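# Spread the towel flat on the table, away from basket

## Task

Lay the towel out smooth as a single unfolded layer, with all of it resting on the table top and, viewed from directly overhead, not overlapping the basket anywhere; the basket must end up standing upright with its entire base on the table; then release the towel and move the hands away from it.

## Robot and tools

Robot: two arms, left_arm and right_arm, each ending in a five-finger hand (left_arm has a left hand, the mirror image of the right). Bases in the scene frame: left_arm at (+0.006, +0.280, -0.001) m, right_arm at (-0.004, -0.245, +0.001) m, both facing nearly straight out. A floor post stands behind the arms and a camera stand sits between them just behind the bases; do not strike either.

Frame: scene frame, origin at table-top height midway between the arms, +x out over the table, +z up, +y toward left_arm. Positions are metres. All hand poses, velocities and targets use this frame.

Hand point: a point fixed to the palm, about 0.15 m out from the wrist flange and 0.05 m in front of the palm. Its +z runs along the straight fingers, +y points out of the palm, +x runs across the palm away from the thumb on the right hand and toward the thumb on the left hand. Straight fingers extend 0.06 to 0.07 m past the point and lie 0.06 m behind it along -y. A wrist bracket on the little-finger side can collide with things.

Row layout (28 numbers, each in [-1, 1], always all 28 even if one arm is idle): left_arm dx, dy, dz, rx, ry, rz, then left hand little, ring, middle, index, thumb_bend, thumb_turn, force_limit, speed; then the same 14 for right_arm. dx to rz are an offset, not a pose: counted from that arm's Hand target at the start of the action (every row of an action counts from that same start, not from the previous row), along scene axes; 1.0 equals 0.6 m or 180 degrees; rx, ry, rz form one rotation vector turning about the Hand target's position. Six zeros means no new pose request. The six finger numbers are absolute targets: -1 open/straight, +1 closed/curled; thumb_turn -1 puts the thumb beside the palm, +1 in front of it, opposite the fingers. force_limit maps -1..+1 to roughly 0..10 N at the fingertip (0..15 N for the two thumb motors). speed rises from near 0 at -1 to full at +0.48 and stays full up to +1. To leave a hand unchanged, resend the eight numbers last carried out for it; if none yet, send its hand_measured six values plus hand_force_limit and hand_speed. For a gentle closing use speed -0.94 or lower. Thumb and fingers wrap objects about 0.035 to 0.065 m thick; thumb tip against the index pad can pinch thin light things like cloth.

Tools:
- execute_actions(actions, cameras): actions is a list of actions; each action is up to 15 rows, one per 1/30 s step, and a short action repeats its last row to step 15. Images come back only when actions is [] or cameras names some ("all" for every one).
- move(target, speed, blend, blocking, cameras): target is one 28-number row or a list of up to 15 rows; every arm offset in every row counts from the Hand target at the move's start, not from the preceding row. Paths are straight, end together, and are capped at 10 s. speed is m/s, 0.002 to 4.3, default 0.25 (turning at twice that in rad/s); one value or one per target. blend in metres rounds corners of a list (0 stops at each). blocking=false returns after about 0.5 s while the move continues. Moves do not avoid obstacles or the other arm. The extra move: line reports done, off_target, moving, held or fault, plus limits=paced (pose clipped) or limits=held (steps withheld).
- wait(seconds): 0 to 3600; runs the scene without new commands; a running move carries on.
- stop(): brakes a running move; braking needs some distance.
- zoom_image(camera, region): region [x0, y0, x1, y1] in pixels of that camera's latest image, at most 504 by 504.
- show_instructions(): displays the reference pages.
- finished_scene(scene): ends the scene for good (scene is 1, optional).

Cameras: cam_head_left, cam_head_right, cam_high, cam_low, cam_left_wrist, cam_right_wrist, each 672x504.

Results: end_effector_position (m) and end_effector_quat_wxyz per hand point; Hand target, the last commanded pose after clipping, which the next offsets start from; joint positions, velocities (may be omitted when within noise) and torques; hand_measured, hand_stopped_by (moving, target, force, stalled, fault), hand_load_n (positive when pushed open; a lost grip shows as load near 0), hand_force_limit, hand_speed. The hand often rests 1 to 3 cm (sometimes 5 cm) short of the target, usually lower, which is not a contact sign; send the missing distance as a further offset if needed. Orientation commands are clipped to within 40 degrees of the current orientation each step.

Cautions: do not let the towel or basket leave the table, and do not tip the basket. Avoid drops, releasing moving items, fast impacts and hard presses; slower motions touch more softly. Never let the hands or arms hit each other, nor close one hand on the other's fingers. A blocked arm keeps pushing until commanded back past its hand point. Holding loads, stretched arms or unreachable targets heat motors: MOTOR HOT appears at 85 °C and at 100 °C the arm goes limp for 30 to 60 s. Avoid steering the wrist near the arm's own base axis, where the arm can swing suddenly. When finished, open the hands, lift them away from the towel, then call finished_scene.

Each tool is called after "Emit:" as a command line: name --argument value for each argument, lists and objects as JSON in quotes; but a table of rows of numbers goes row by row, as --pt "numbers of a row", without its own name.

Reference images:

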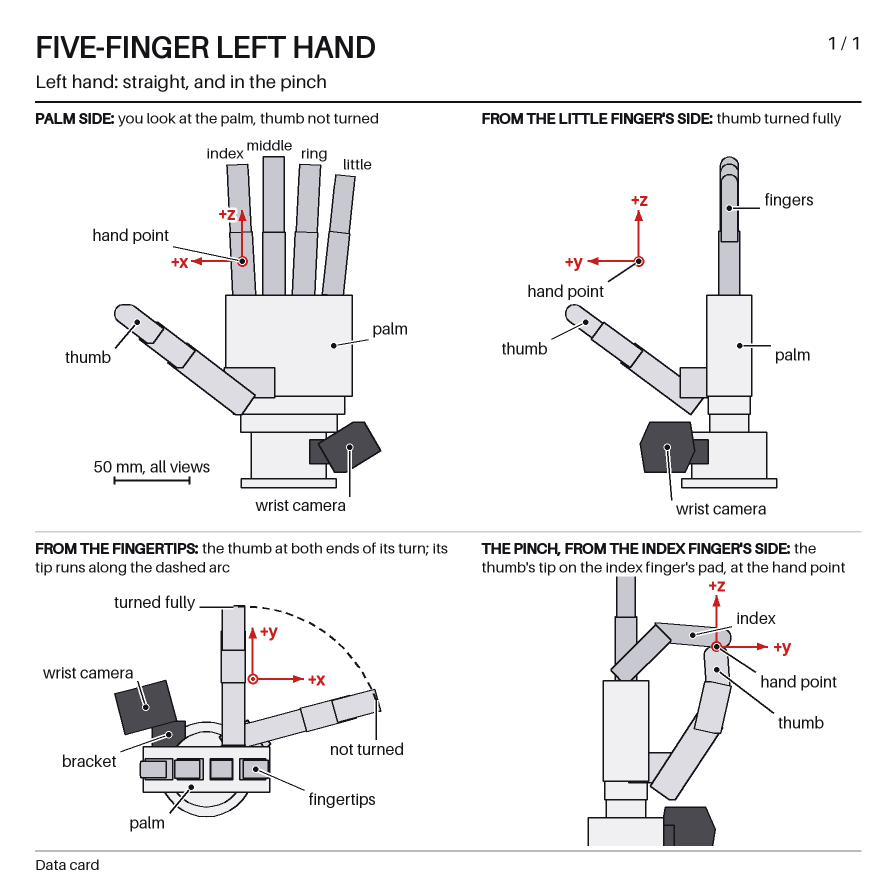

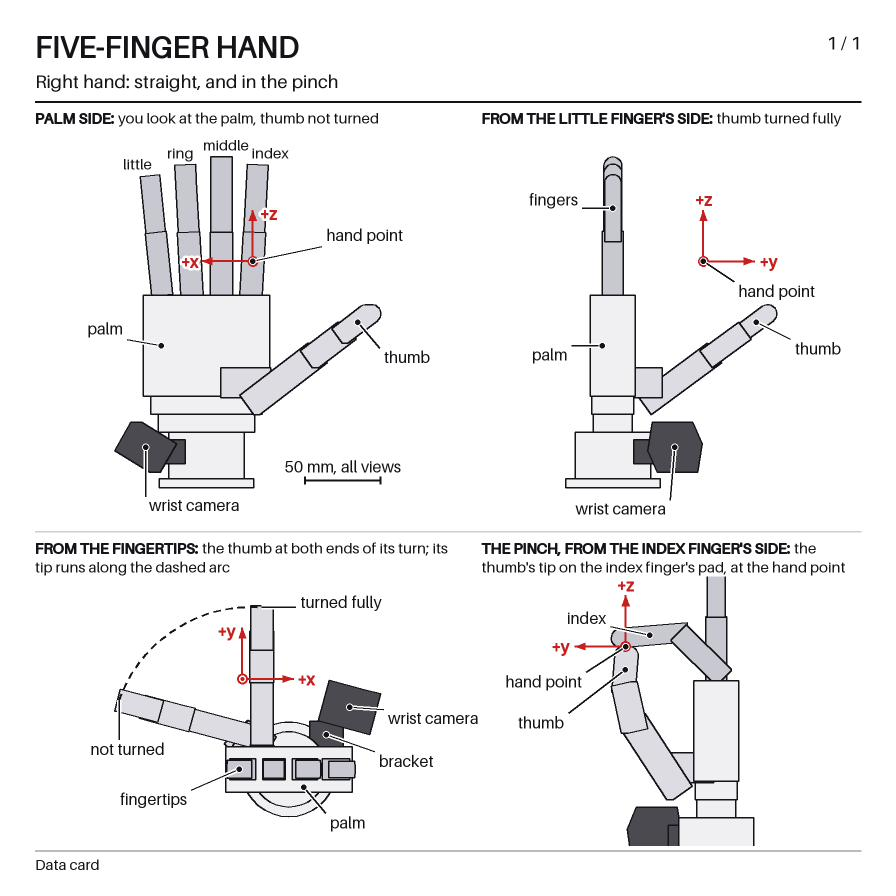

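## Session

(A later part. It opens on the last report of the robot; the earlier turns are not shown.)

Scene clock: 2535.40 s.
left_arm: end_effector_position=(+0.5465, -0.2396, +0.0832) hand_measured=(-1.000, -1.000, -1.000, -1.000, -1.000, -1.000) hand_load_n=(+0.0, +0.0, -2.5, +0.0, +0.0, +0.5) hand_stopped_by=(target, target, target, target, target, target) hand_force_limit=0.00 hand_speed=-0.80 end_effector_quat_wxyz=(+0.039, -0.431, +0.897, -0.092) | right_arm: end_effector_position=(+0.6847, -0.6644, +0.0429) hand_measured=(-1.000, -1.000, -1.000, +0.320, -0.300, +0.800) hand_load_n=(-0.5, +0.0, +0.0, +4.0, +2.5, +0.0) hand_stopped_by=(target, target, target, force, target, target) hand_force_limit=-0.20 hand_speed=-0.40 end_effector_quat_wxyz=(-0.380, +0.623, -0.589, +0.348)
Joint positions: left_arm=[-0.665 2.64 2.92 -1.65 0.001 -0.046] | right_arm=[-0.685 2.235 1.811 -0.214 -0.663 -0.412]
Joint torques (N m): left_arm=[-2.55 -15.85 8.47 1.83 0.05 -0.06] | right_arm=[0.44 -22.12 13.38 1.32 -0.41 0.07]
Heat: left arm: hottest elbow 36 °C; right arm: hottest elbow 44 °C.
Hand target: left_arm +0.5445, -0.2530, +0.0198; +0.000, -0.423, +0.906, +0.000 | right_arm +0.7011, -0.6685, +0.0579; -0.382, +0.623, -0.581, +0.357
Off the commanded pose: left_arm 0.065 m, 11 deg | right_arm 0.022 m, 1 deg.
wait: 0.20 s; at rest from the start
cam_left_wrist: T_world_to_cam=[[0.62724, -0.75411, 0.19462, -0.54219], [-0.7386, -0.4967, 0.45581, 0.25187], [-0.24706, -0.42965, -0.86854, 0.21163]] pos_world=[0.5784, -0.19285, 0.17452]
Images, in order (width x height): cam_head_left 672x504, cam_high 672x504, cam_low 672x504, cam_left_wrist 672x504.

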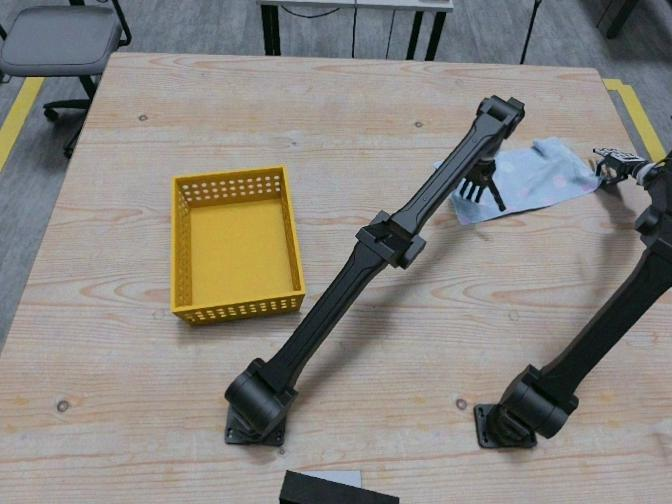

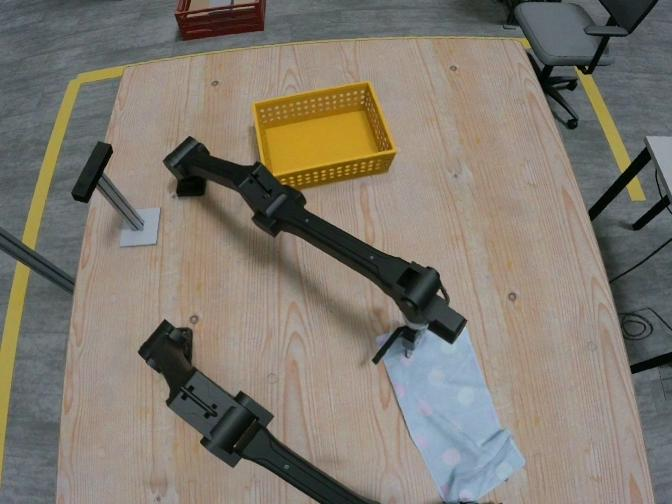

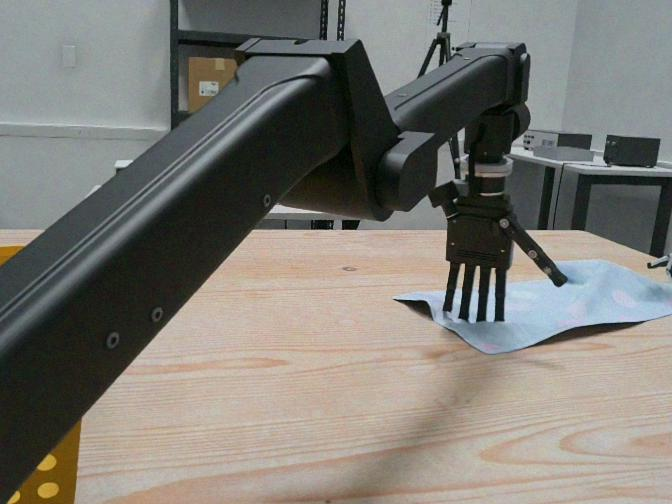

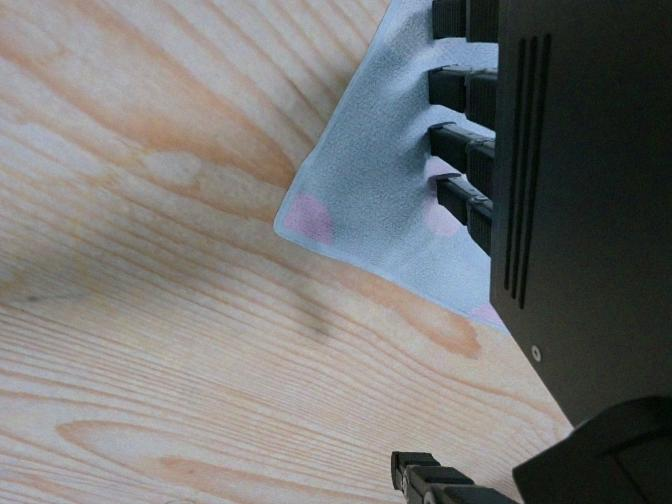

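Emit:
move --pt "-0.01 0.02 0.2 0 0 0 -1 -1 -1 -1 -1 -1 0 -0.8 0 0 0 0 0 0 -1 -1 -1 0.5 -0.3 0.8 -0.2 -0.4" --pt "-0.2 0.3 0.3 0 0 0 -1 -1 -1 -1 -1 -1 0 -0.8 0 0 0 0 0 0 -1 -1 -1 0.5 -0.3 0.8 -0.2 -0.4" --speed 0.15 --cameras '["cam_head_left","cam_head_right","cam_high","cam_low","cam_right_wrist","cam_left_wrist"]'

Emit:
zoom_image --camera "cam_low" --region '[380, 220, 620, 400]'

Emit:
zoom_image --camera "cam_head_left" --region '[410, 110, 530, 230]'

Emit:
zoom_image --camera "cam_head_right" --region '[430, 110, 550, 230]'

Emit:
zoom_image --camera "cam_high" --region '[350, 290, 530, 430]'

Scene clock: 2577.40 s.
left_arm: end_effector_position=(+0.4247, -0.0794, +0.1984) hand_measured=(-1.000, -1.000, -1.000, -1.000, -1.000, -1.000) hand_load_n=(+0.0, +0.0, +0.0, -0.5, +0.0, +0.0) hand_stopped_by=(target, target, target, target, target, target) hand_force_limit=0.00 hand_speed=-0.80 end_effector_quat_wxyz=(+0.001, -0.425, +0.905, -0.005) | right_arm: end_effector_position=(+0.6847, -0.6644, +0.0429) hand_measured=(-1.000, -1.000, -1.000, +0.320, -0.300, +0.800) hand_load_n=(-0.5, +0.0, +0.0, +3.5, +2.5, +0.0) hand_stopped_by=(target, target, target, force, target, target) hand_force_limit=-0.20 hand_speed=-0.40 end_effector_quat_wxyz=(-0.380, +0.623, -0.589, +0.348)
Joint positions: left_arm=[-0.601 1.961 1.994 -1.595 0.003 0.037] | right_arm=[-0.685 2.235 1.811 -0.214 -0.663 -0.412]
Joint torques (N m): left_arm=[-1.08 -16.73 7.27 0.14 -0.09 0.1] | right_arm=[0.5 -22.01 13.37 1.33 -0.41 0.07]
Heat: left arm: hottest elbow 36 °C; right arm: hottest elbow 45 °C.
Hand target: left_arm +0.4245, -0.0731, +0.1999; +0.000, -0.423, +0.906, -0.001 | right_arm +0.7011, -0.6685, +0.0579; -0.382, +0.623, -0.581, +0.357
Off the commanded pose: left_arm 0.007 m, 1 deg | right_arm 0.023 m, 1 deg.
elbow stopped short (left arm): the move would have taken joint 3 (elbow) straighter than the controller allows.
move: done
cam_left_wrist: T_world_to_cam=[[0.6267, -0.77922, 0.0073, -0.33209], [-0.68075, -0.5429, 0.49176, 0.15357], [-0.37923, -0.31316, -0.8707, 0.41616]] pos_world=[0.47049, -0.04507, 0.28925]
cam_right_wrist: T_world_to_cam=[[-0.4005, -0.29954, -0.86596, 0.11743], [-0.65757, 0.75211, 0.04396, 0.94207], [0.63813, 0.58703, -0.49819, 0.08808]] pos_world=[0.61029, -0.72507, 0.10416]

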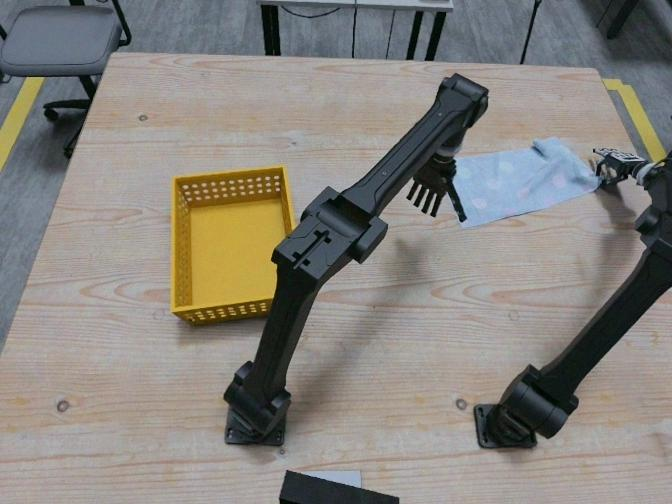

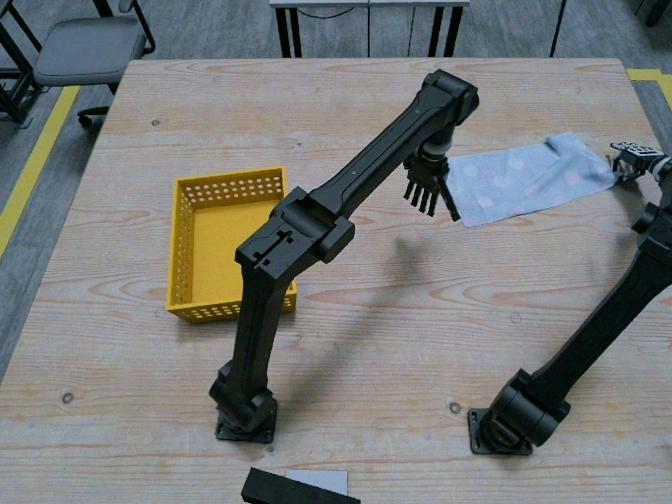

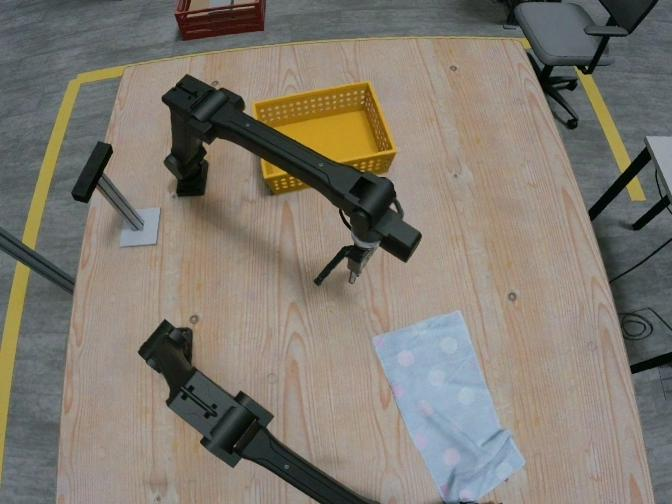

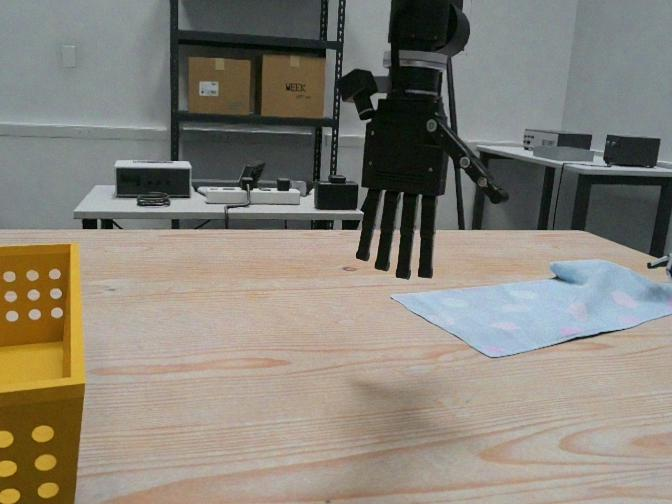

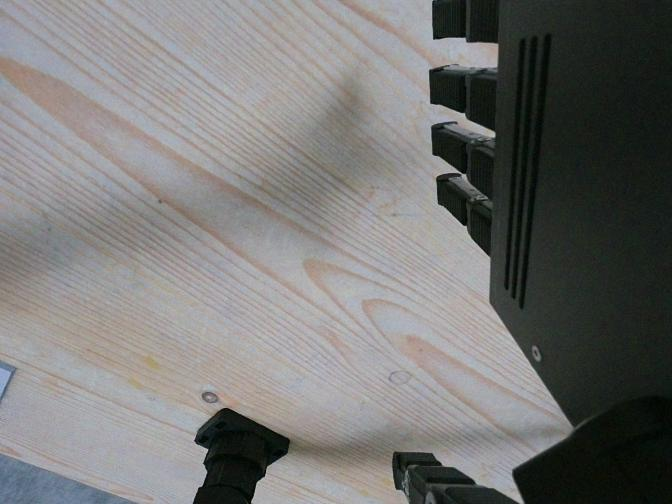

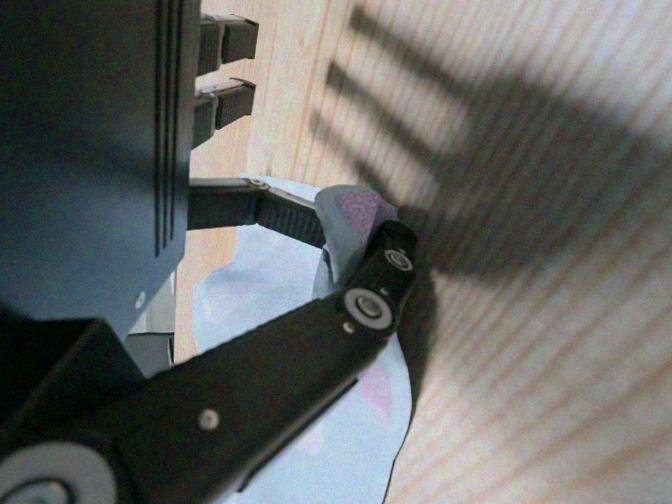

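Scaled by 2.100 from the camera's image (finer frame: 960x720).

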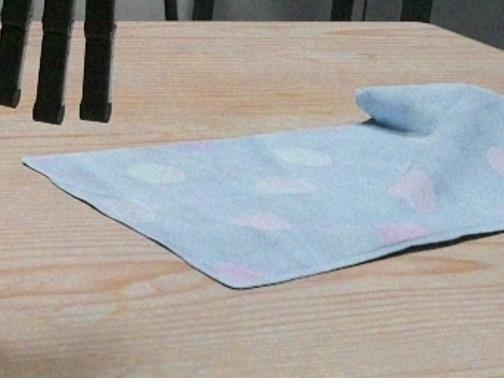

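Scaled by 4.200 from the camera's image (finer frame: 960x720).

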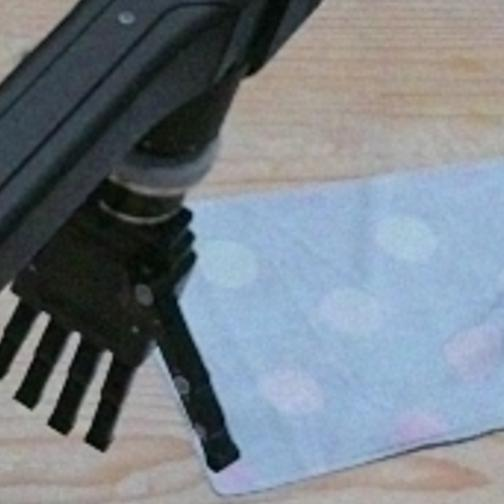

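Scaled by 4.200 from the camera's image (finer frame: 960x720).

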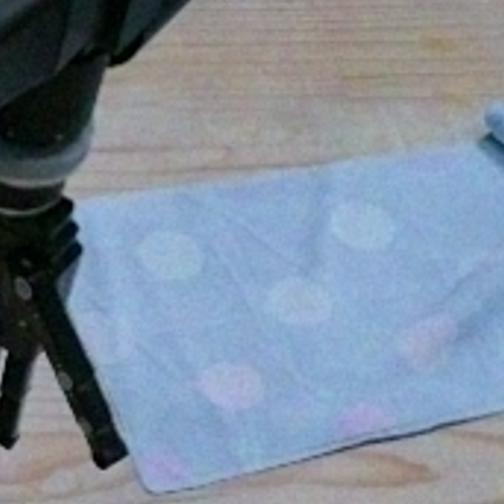

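Scaled by 2.800 from the camera's image (finer frame: 960x720).

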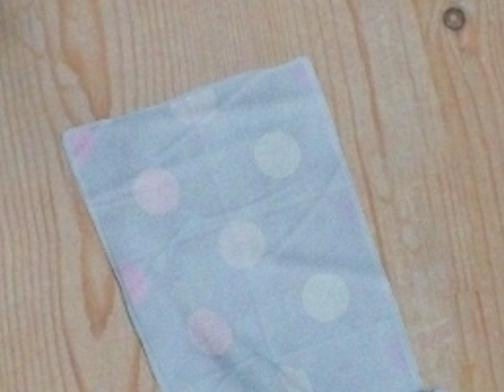

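Emit:
move --pt "0 0 0 0 0 0 -1 -1 -1 -1 -1 -1 0 -0.8 -0.05 0 0.3 0 0 0 -1 -1 -1 0.5 -0.3 0.8 -0.2 -0.4" --speed 0.1 --cameras '["cam_head_left","cam_head_right","cam_high","cam_low","cam_right_wrist"]'

Scene clock: 2615.37 s.
left_arm: end_effector_position=(+0.4247, -0.0794, +0.1984) hand_measured=(-1.000, -1.000, -1.000, -1.000, -1.000, -1.000) hand_load_n=(+0.0, +0.0, +0.0, +0.0, +0.0, +0.0) hand_stopped_by=(target, target, target, target, target, target) hand_force_limit=0.00 hand_speed=-0.80 end_effector_quat_wxyz=(+0.001, -0.424, +0.905, -0.005) | right_arm: end_effector_position=(+0.6653, -0.6518, +0.1905) hand_measured=(-1.000, -1.000, -1.000, +0.320, -0.300, +0.800) hand_load_n=(+0.0, +0.0, +0.0, +4.0, +3.0, +0.0) hand_stopped_by=(target, target, target, force, target, target) hand_force_limit=-0.20 hand_speed=-0.40 end_effector_quat_wxyz=(-0.383, +0.624, -0.600, +0.322)
Joint positions: left_arm=[-0.601 1.961 1.994 -1.595 0.003 0.038] | right_arm=[-0.691 2.082 1.968 -0.583 -0.68 -0.419]
Joint torques (N m): left_arm=[-1.08 -16.73 7.27 0.16 -0.09 0.11] | right_arm=[-1.32 -23.47 14.99 1.31 -0.61 -0.03]
Heat: left arm: hottest elbow 35 °C; right arm: hottest elbow 45 °C.
Hand target: left_arm +0.4245, -0.0730, +0.1999; +0.000, -0.422, +0.906, -0.001 | right_arm +0.6711, -0.6685, +0.2377; -0.382, +0.623, -0.581, +0.357
Off the commanded pose: left_arm 0.007 m, 1 deg | right_arm 0.051 m, 5 deg.
move: off_target (right_arm)
cam_right_wrist: T_world_to_cam=[[-0.43021, -0.26887, -0.86176, 0.28023], [-0.66228, 0.7427, 0.0989, 0.89988], [0.61343, 0.61328, -0.49758, 0.20005]] pos_world=[0.59381, -0.71569, 0.25203]

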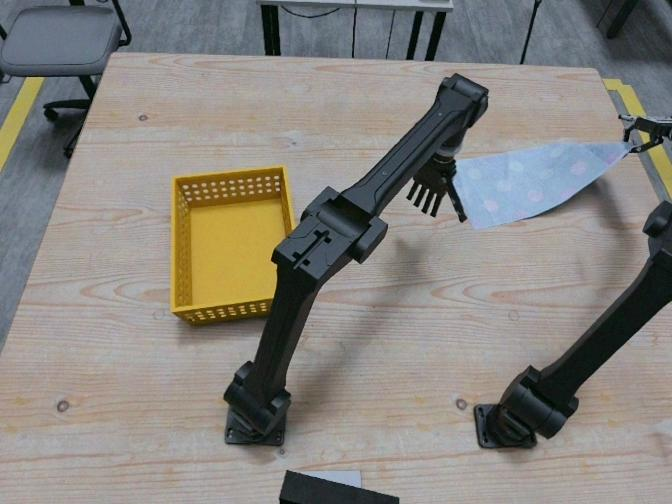

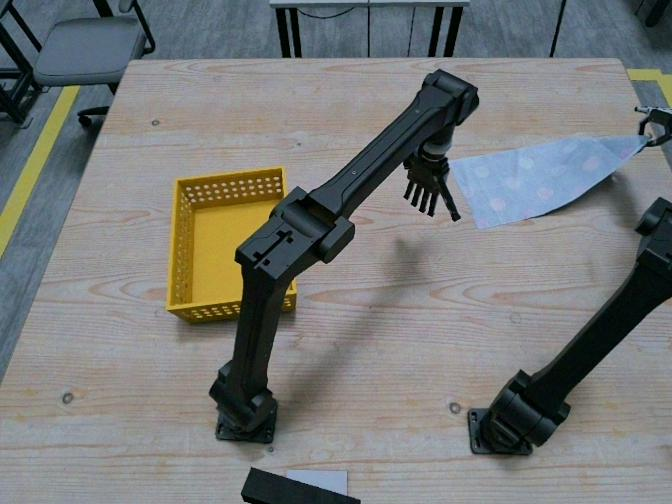

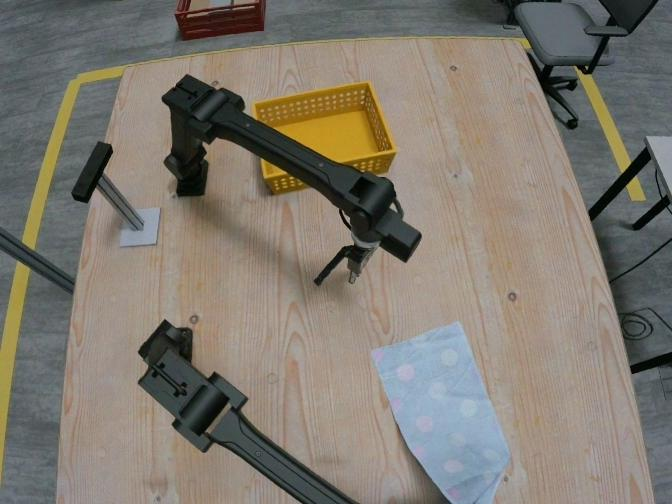

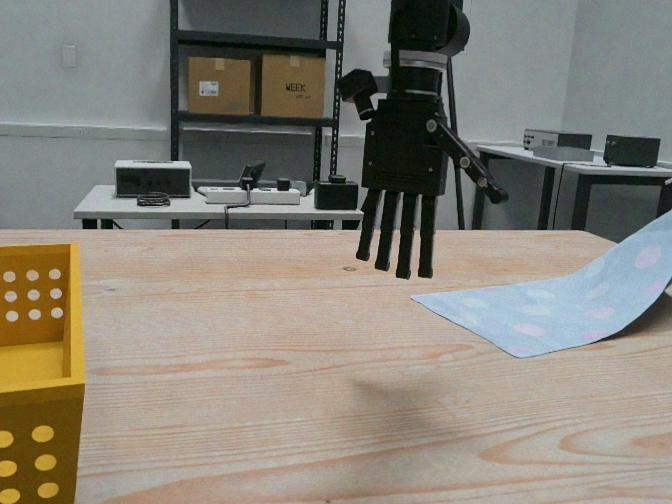

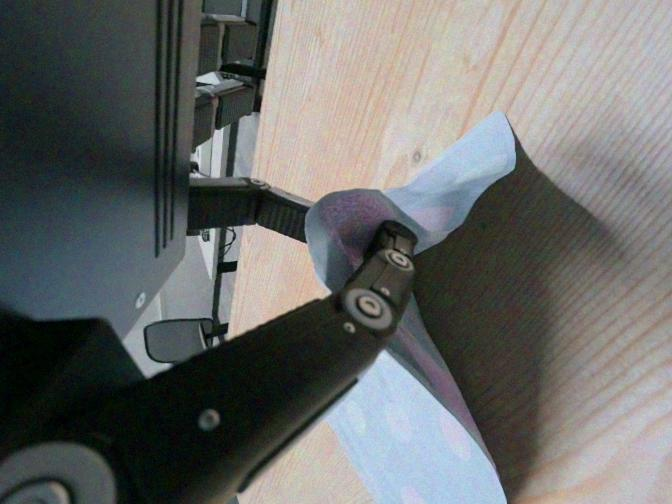

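Emit:
move --pt "0 0 0 0 0 0 -1 -1 -1 -1 -1 -1 0 -0.8 -0.06 0.1 0.2 0 0 0 -1 -1 -1 0.5 -0.3 0.8 -0.2 -0.4" --pt "0 0 0 0 0 0 -1 -1 -1 -1 -1 -1 0 -0.8 -0.118 0.3 0.3 0 0 0 -1 -1 -1 0.5 -0.3 0.8 -0.2 -0.4" --speed 0.12 --blend 0.02 --cameras '["cam_head_left","cam_head_right","cam_high","cam_low","cam_left_wrist"]'

Scene clock: 2644.00 s.
left_arm: end_effector_position=(+0.4247, -0.0794, +0.1984) hand_measured=(-1.000, -1.000, -1.000, -1.000, -1.000, -1.000) hand_load_n=(+0.0, +0.0, +0.0, +0.0, +0.0, +0.0) hand_stopped_by=(target, target, target, target, target, target) hand_force_limit=0.00 hand_speed=-0.80 end_effector_quat_wxyz=(+0.001, -0.424, +0.905, -0.005) | right_arm: end_effector_position=(+0.6053, -0.4959, +0.4108) hand_measured=(-1.000, -1.000, -1.000, +0.320, -0.300, +0.800) hand_load_n=(+0.0, +0.0, +0.0, +4.0, +2.5, -0.5) hand_stopped_by=(target, target, target, force, target, target) hand_force_limit=-0.20 hand_speed=-0.40 end_effector_quat_wxyz=(-0.380, +0.625, -0.580, +0.358)
Joint positions: left_arm=[-0.601 1.961 1.994 -1.595 0.003 0.038] | right_arm=[-0.543 1.638 1.868 -0.791 -0.547 -0.324]
Joint torques (N m): left_arm=[-1.08 -16.73 7.25 0.14 -0.09 0.11] | right_arm=[0.03 -18.02 9.52 1.54 -0.37 0.11]
Heat: left arm: hottest elbow 35 °C; right arm: hottest elbow 47 °C.
Hand target: left_arm +0.4245, -0.0730, +0.1999; +0.000, -0.422, +0.906, -0.001 | right_arm +0.6003, -0.4886, +0.4175; -0.382, +0.623, -0.581, +0.357
Off the commanded pose: left_arm 0.007 m, 1 deg | right_arm 0.011 m, 0 deg.
move: off_target (right_arm)
cam_left_wrist: T_world_to_cam=[[0.62633, -0.77952, 0.00731, -0.33193], [-0.68103, -0.54259, 0.49172, 0.15373], [-0.37934, -0.31296, -0.87072, 0.41623]] pos_world=[0.47049, -0.04507, 0.28925]

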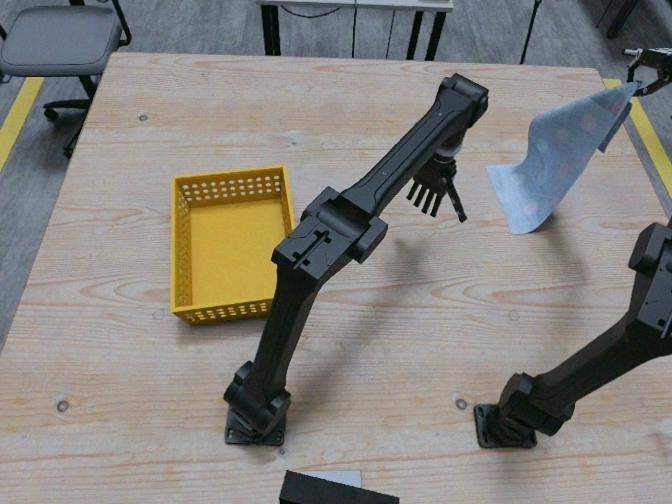

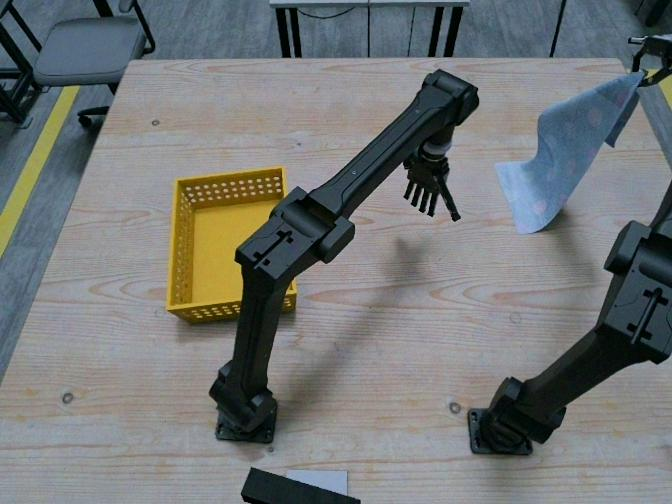

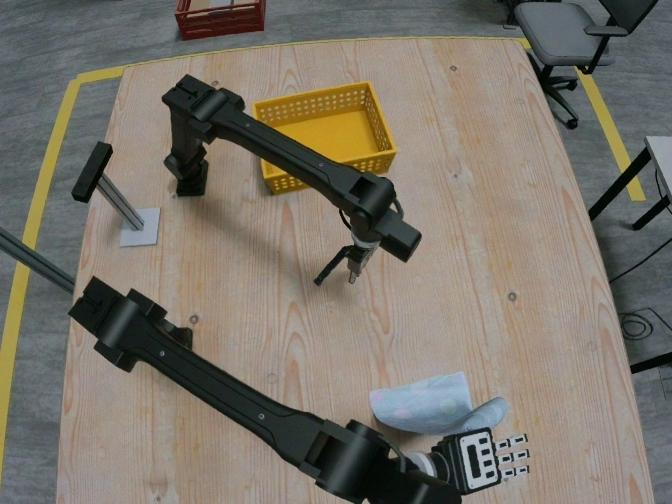

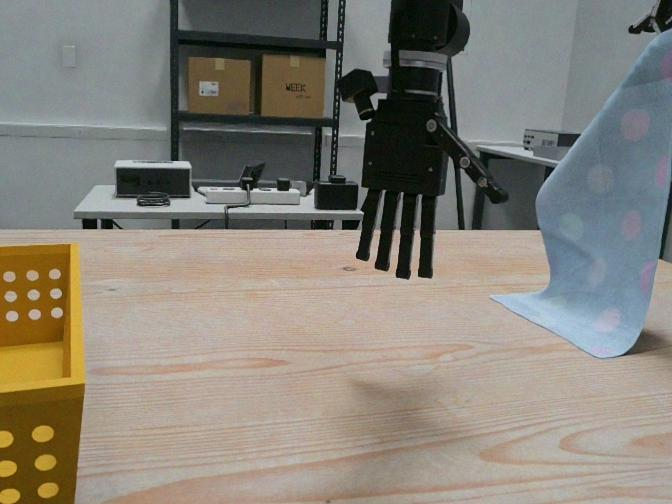

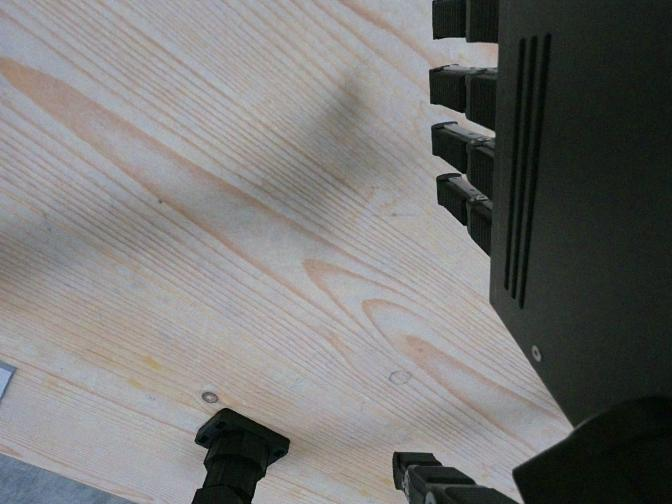

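Emit:
move --pt "0 0 0 0 0 0 -1 -1 -1 -1 -1 -1 0 -0.8 0 0 0.18 0 0 0 -1 -1 -1 0.5 -0.3 0.8 -0.2 -0.4" --pt "0 0 0 0 0 0 -1 -1 -1 -1 -1 -1 0 -0.8 -0.02 0.25 0.18 0 0 0 -1 -1 -1 0.5 -0.3 0.8 -0.2 -0.4" --speed 0.12 --cameras '["cam_head_left","cam_head_right","cam_high","cam_low","cam_left_wrist"]'

Scene clock: 2683.63 s.
left_arm: end_effector_position=(+0.4247, -0.0794, +0.1984) hand_measured=(-1.000, -1.000, -1.000, -1.000, -1.000, -1.000) hand_load_n=(+0.0, +0.0, +0.0, +0.0, +0.0, +0.0) hand_stopped_by=(target, target, target, target, target, target) hand_force_limit=0.00 hand_speed=-0.80 end_effector_quat_wxyz=(+0.001, -0.424, +0.905, -0.005) | right_arm: end_effector_position=(+0.5901, -0.3418, +0.5117) hand_measured=(-1.000, -1.000, -1.000, +0.320, -0.300, +0.800) hand_load_n=(+0.0, +0.0, +0.0, +4.0, +3.0, -0.5) hand_stopped_by=(target, target, target, force, target, target) hand_force_limit=-0.20 hand_speed=-0.40 end_effector_quat_wxyz=(-0.373, +0.630, -0.589, +0.343)
Joint positions: left_arm=[-0.601 1.961 1.994 -1.595 0.003 0.038] | right_arm=[-0.279 1.543 2.048 -1.044 -0.321 -0.179]
Joint torques (N m): left_arm=[-1.08 -16.67 7.25 0.16 -0.09 0.11] | right_arm=[0.03 -16.67 8.85 3.23 -0.26 0.16]
Heat: left arm: hottest elbow 35 °C; right arm: hottest elbow 43 °C.
Hand target: left_arm +0.4245, -0.0730, +0.1999; +0.000, -0.422, +0.906, -0.001 | right_arm +0.5883, -0.3386, +0.5256; -0.382, +0.623, -0.581, +0.357
Off the commanded pose: left_arm 0.007 m, 1 deg | right_arm 0.014 m, 2 deg.
move: off_target (right_arm)
cam_left_wrist: T_world_to_cam=[[0.62633, -0.77952, 0.00731, -0.33193], [-0.68103, -0.54259, 0.49172, 0.15373], [-0.37934, -0.31296, -0.87072, 0.41623]] pos_world=[0.47049, -0.04507, 0.28925]

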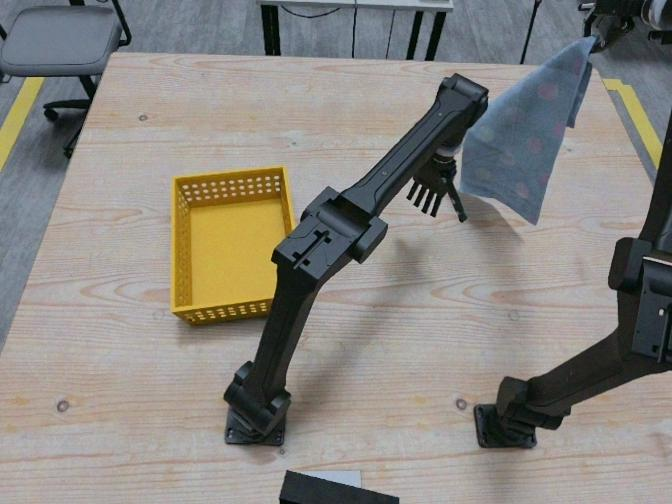

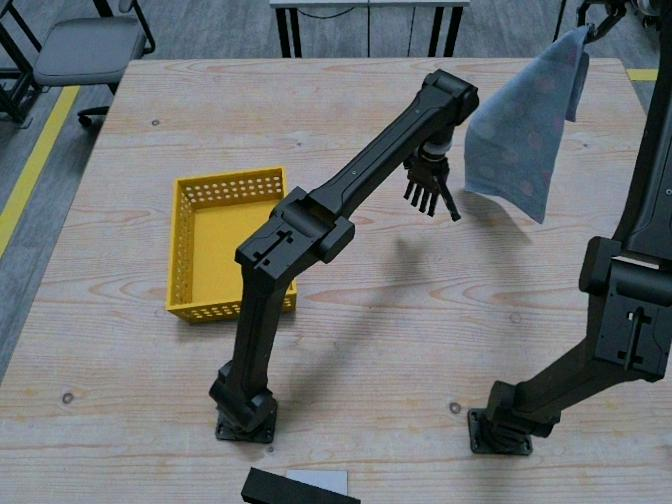

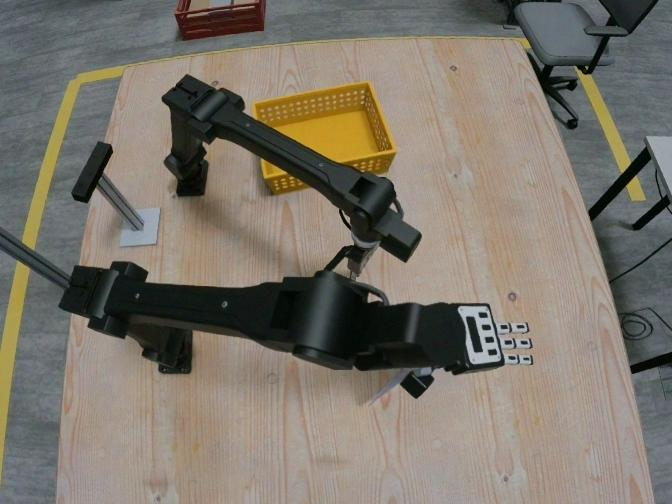

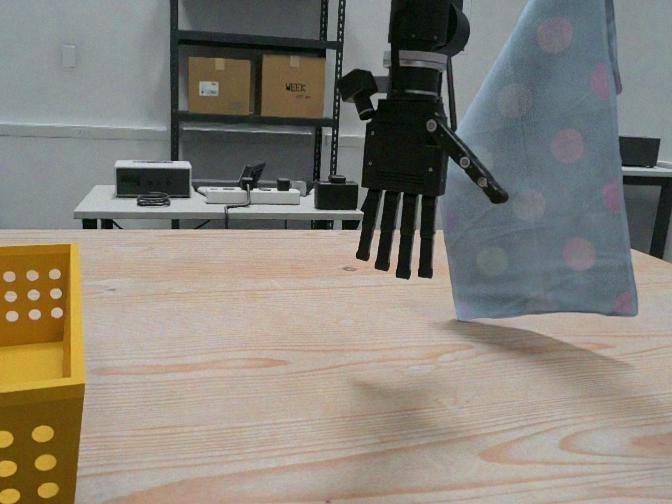

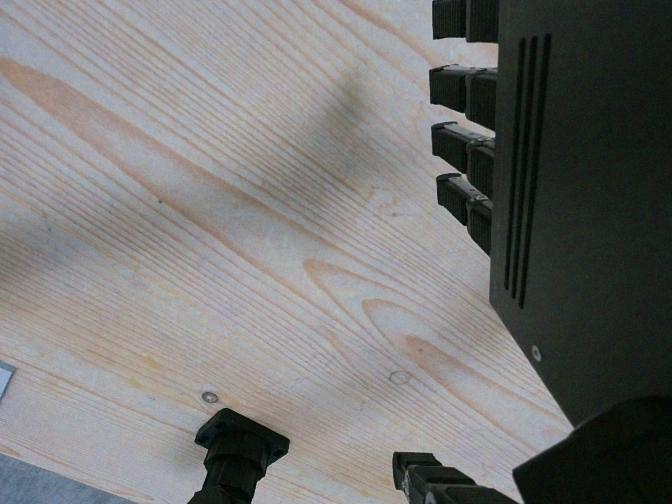

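Emit:
move --pt "0 0.05 0.15 -0.543 -0.051 0.387 -1 -1 -1 -1 -0.3 0.8 -0.2 -0.4 0 0 0 0 0 0 -1 -1 -1 0.5 -0.3 0.8 -0.2 -0.4" --speed 0.25 --cameras '["all"]'

Scene clock: 2721.13 s.
left_arm: end_effector_position=(+0.4263, -0.0401, +0.2940) hand_measured=(-1.000, -1.000, -1.000, -1.000, -0.300, +0.800) hand_load_n=(+0.0, +0.0, +0.0, +0.0, +0.0, -0.5) hand_stopped_by=(target, target, target, target, target, target) hand_force_limit=-0.20 hand_speed=-0.40 end_effector_quat_wxyz=(+0.231, +0.665, -0.240, +0.669) | right_arm: end_effector_position=(+0.5901, -0.3417, +0.5117) hand_measured=(-1.000, -1.000, -1.000, +0.320, -0.300, +0.800) hand_load_n=(-0.5, +0.0, +0.0, +4.0, +3.0, -0.5) hand_stopped_by=(target, target, target, force, target, target) hand_force_limit=-0.20 hand_speed=-0.40 end_effector_quat_wxyz=(-0.373, +0.630, -0.589, +0.342)
Joint positions: left_arm=[-0.4 1.281 0.573 0.709 0.225 -1.557] | right_arm=[-0.279 1.543 2.048 -1.044 -0.321 -0.179]
Joint torques (N m): left_arm=[-2.14 -5.71 6.76 3.1 -0.09 -0.11] | right_arm=[0.03 -16.15 8.8 3.23 -0.27 0.11]
Heat: left arm: hottest elbow 35 °C; right arm: hottest elbow 41 °C.
Hand target: left_arm +0.4245, -0.0431, +0.2900; +0.237, +0.665, -0.238, +0.667 | right_arm +0.5883, -0.3385, +0.5256; -0.382, +0.623, -0.581, +0.357
Off the commanded pose: left_arm 0.005 m, 1 deg | right_arm 0.014 m, 2 deg.
move: done
cam_left_wrist: T_world_to_cam=[[0.61581, 0.75881, 0.21212, -0.29702], [-0.49858, 0.16683, 0.85064, -0.02572], [0.61008, -0.62959, 0.48106, -0.31948]] pos_world=[0.365, 0.02853, 0.23858]
cam_right_wrist: T_world_to_cam=[[-0.4153, -0.31037, -0.8551, 0.58168], [-0.6627, 0.74716, 0.05067, 0.61445], [0.62318, 0.58772, -0.51598, 0.21081]] pos_world=[0.5174, -0.40246, 0.57504]

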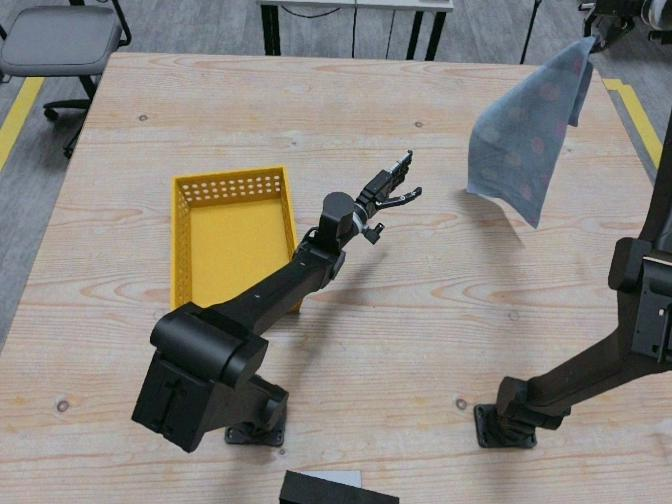

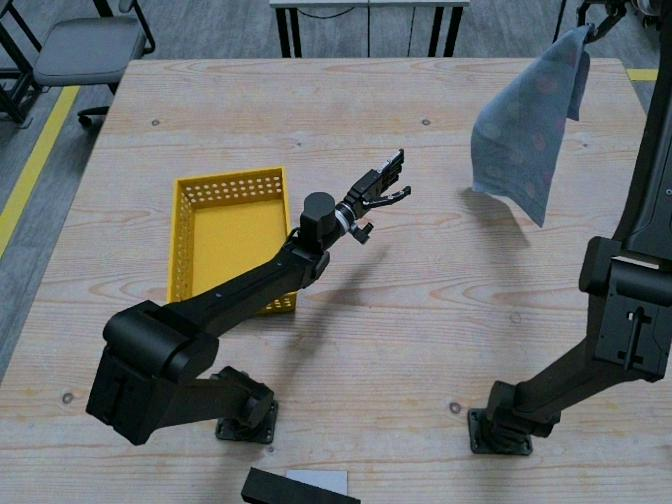

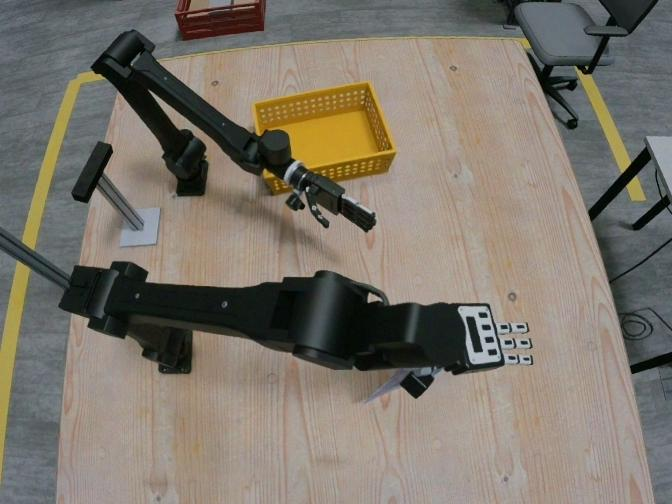

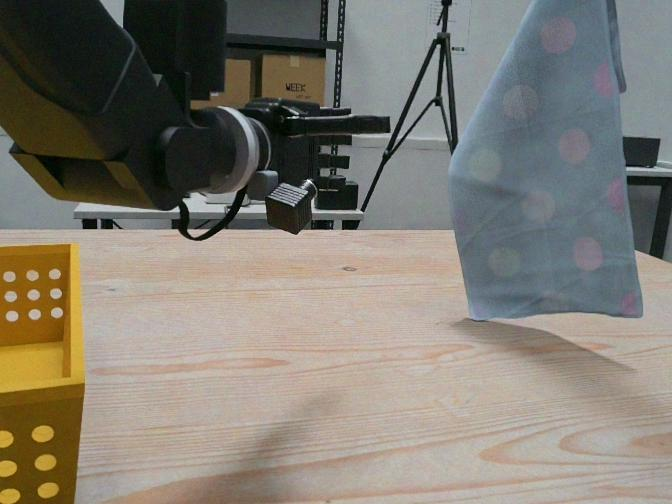

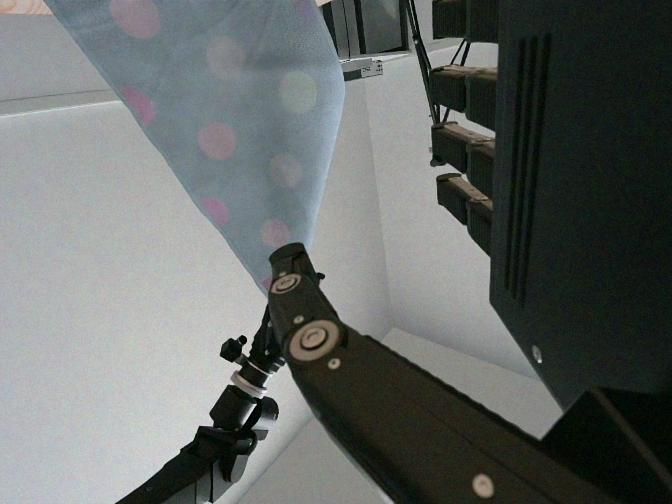

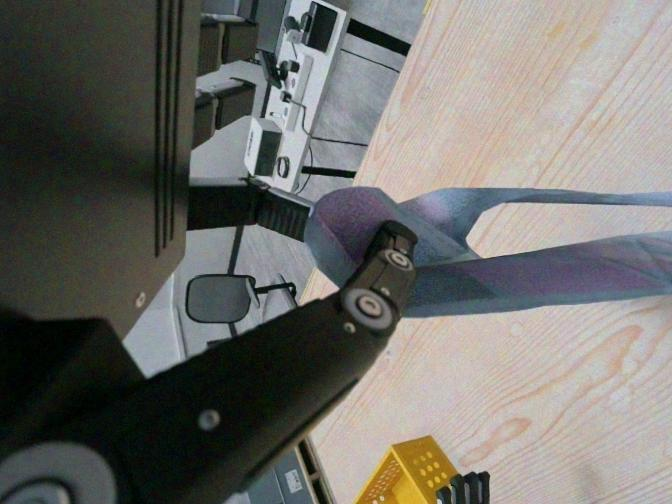

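Emit:
move --pt "0.296 -0.133 -0.22 0 0 0 -1 -1 -1 -1 -0.3 0.8 -0.2 -0.4 0 0 0 0 0 0 -1 -1 -1 0.5 -0.3 0.8 -0.2 -0.4" --speed 0.2 --cameras '["cam_head_left","cam_head_right","cam_low","cam_left_wrist"]'

Scene clock: 2754.30 s.
left_arm: end_effector_position=(+0.5909, -0.1227, +0.1490) hand_measured=(-1.000, -1.000, -1.000, -1.000, -0.300, +0.800) hand_load_n=(+0.0, +0.0, +0.0, +0.0, +0.0, -0.5) hand_stopped_by=(target, target, target, target, target, target) hand_force_limit=-0.20 hand_speed=-0.40 end_effector_quat_wxyz=(+0.234, +0.674, -0.245, +0.657) | right_arm: end_effector_position=(+0.5901, -0.3417, +0.5117) hand_measured=(-1.000, -1.000, -1.000, +0.320, -0.300, +0.800) hand_load_n=(+0.0, +0.0, +0.0, +3.5, +3.0, -0.5) hand_stopped_by=(target, target, target, force, target, target) hand_force_limit=-0.20 hand_speed=-0.40 end_effector_quat_wxyz=(-0.373, +0.630, -0.589, +0.342)
Joint positions: left_arm=[-0.4 2.004 1.017 0.958 0.235 -1.558] | right_arm=[-0.279 1.543 2.048 -1.044 -0.321 -0.179]
Joint torques (N m): left_arm=[-1.08 -13.39 7.98 2.93 0.11 -0.12] | right_arm=[-0.09 -16.03 8.83 3.25 -0.26 0.11]
Heat: left arm: hottest elbow 35 °C; right arm: hottest elbow 40 °C.
Hand target: left_arm +0.6020, -0.1229, +0.1579; +0.237, +0.665, -0.238, +0.667 | right_arm +0.5883, -0.3385, +0.5256; -0.382, +0.623, -0.581, +0.357
Off the commanded pose: left_arm 0.014 m, 2 deg | right_arm 0.014 m, 2 deg.
move: off_target (left_arm)
cam_left_wrist: T_world_to_cam=[[0.62942, 0.74974, 0.20426, -0.31289], [-0.47284, 0.16093, 0.86633, 0.17516], [0.61665, -0.64187, 0.4558, -0.40374]] pos_world=[0.52873, -0.05275, 0.09619]

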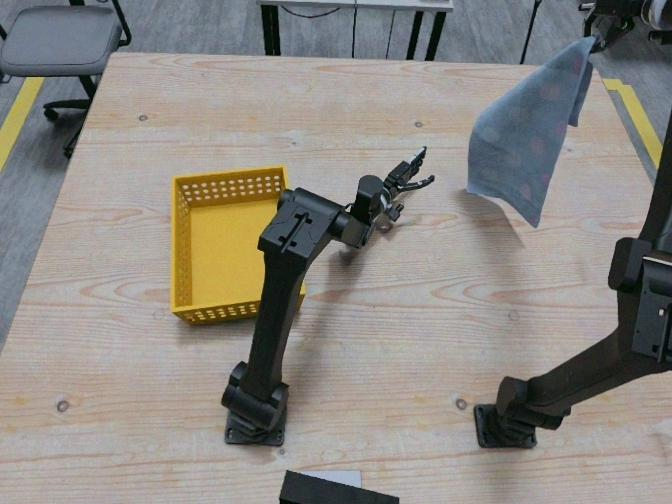

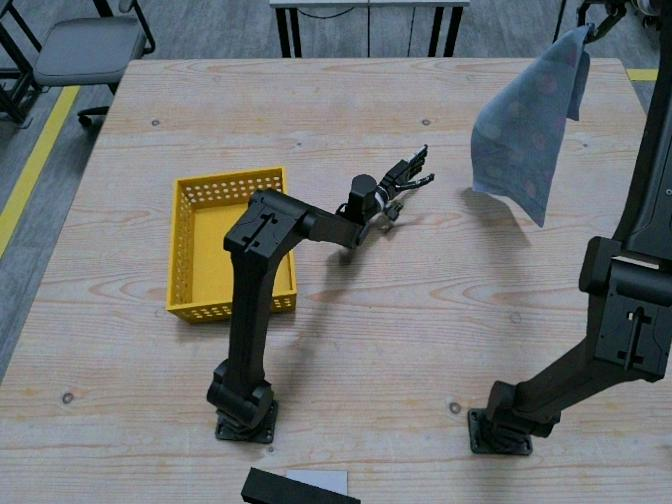

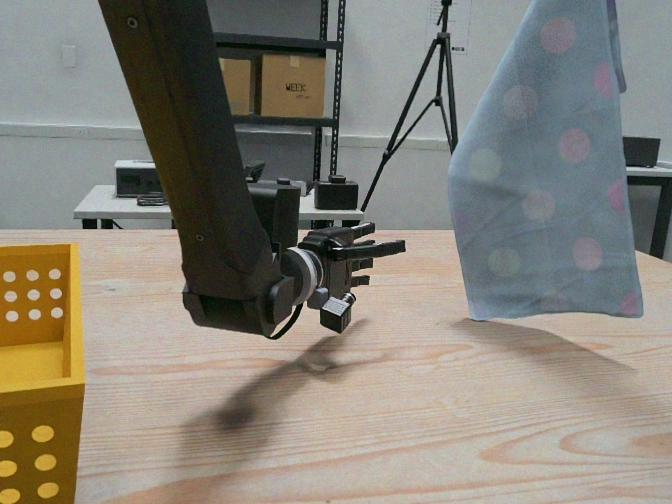

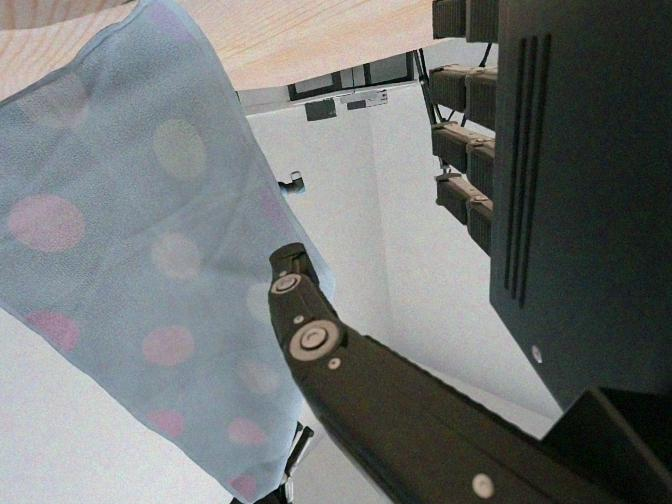

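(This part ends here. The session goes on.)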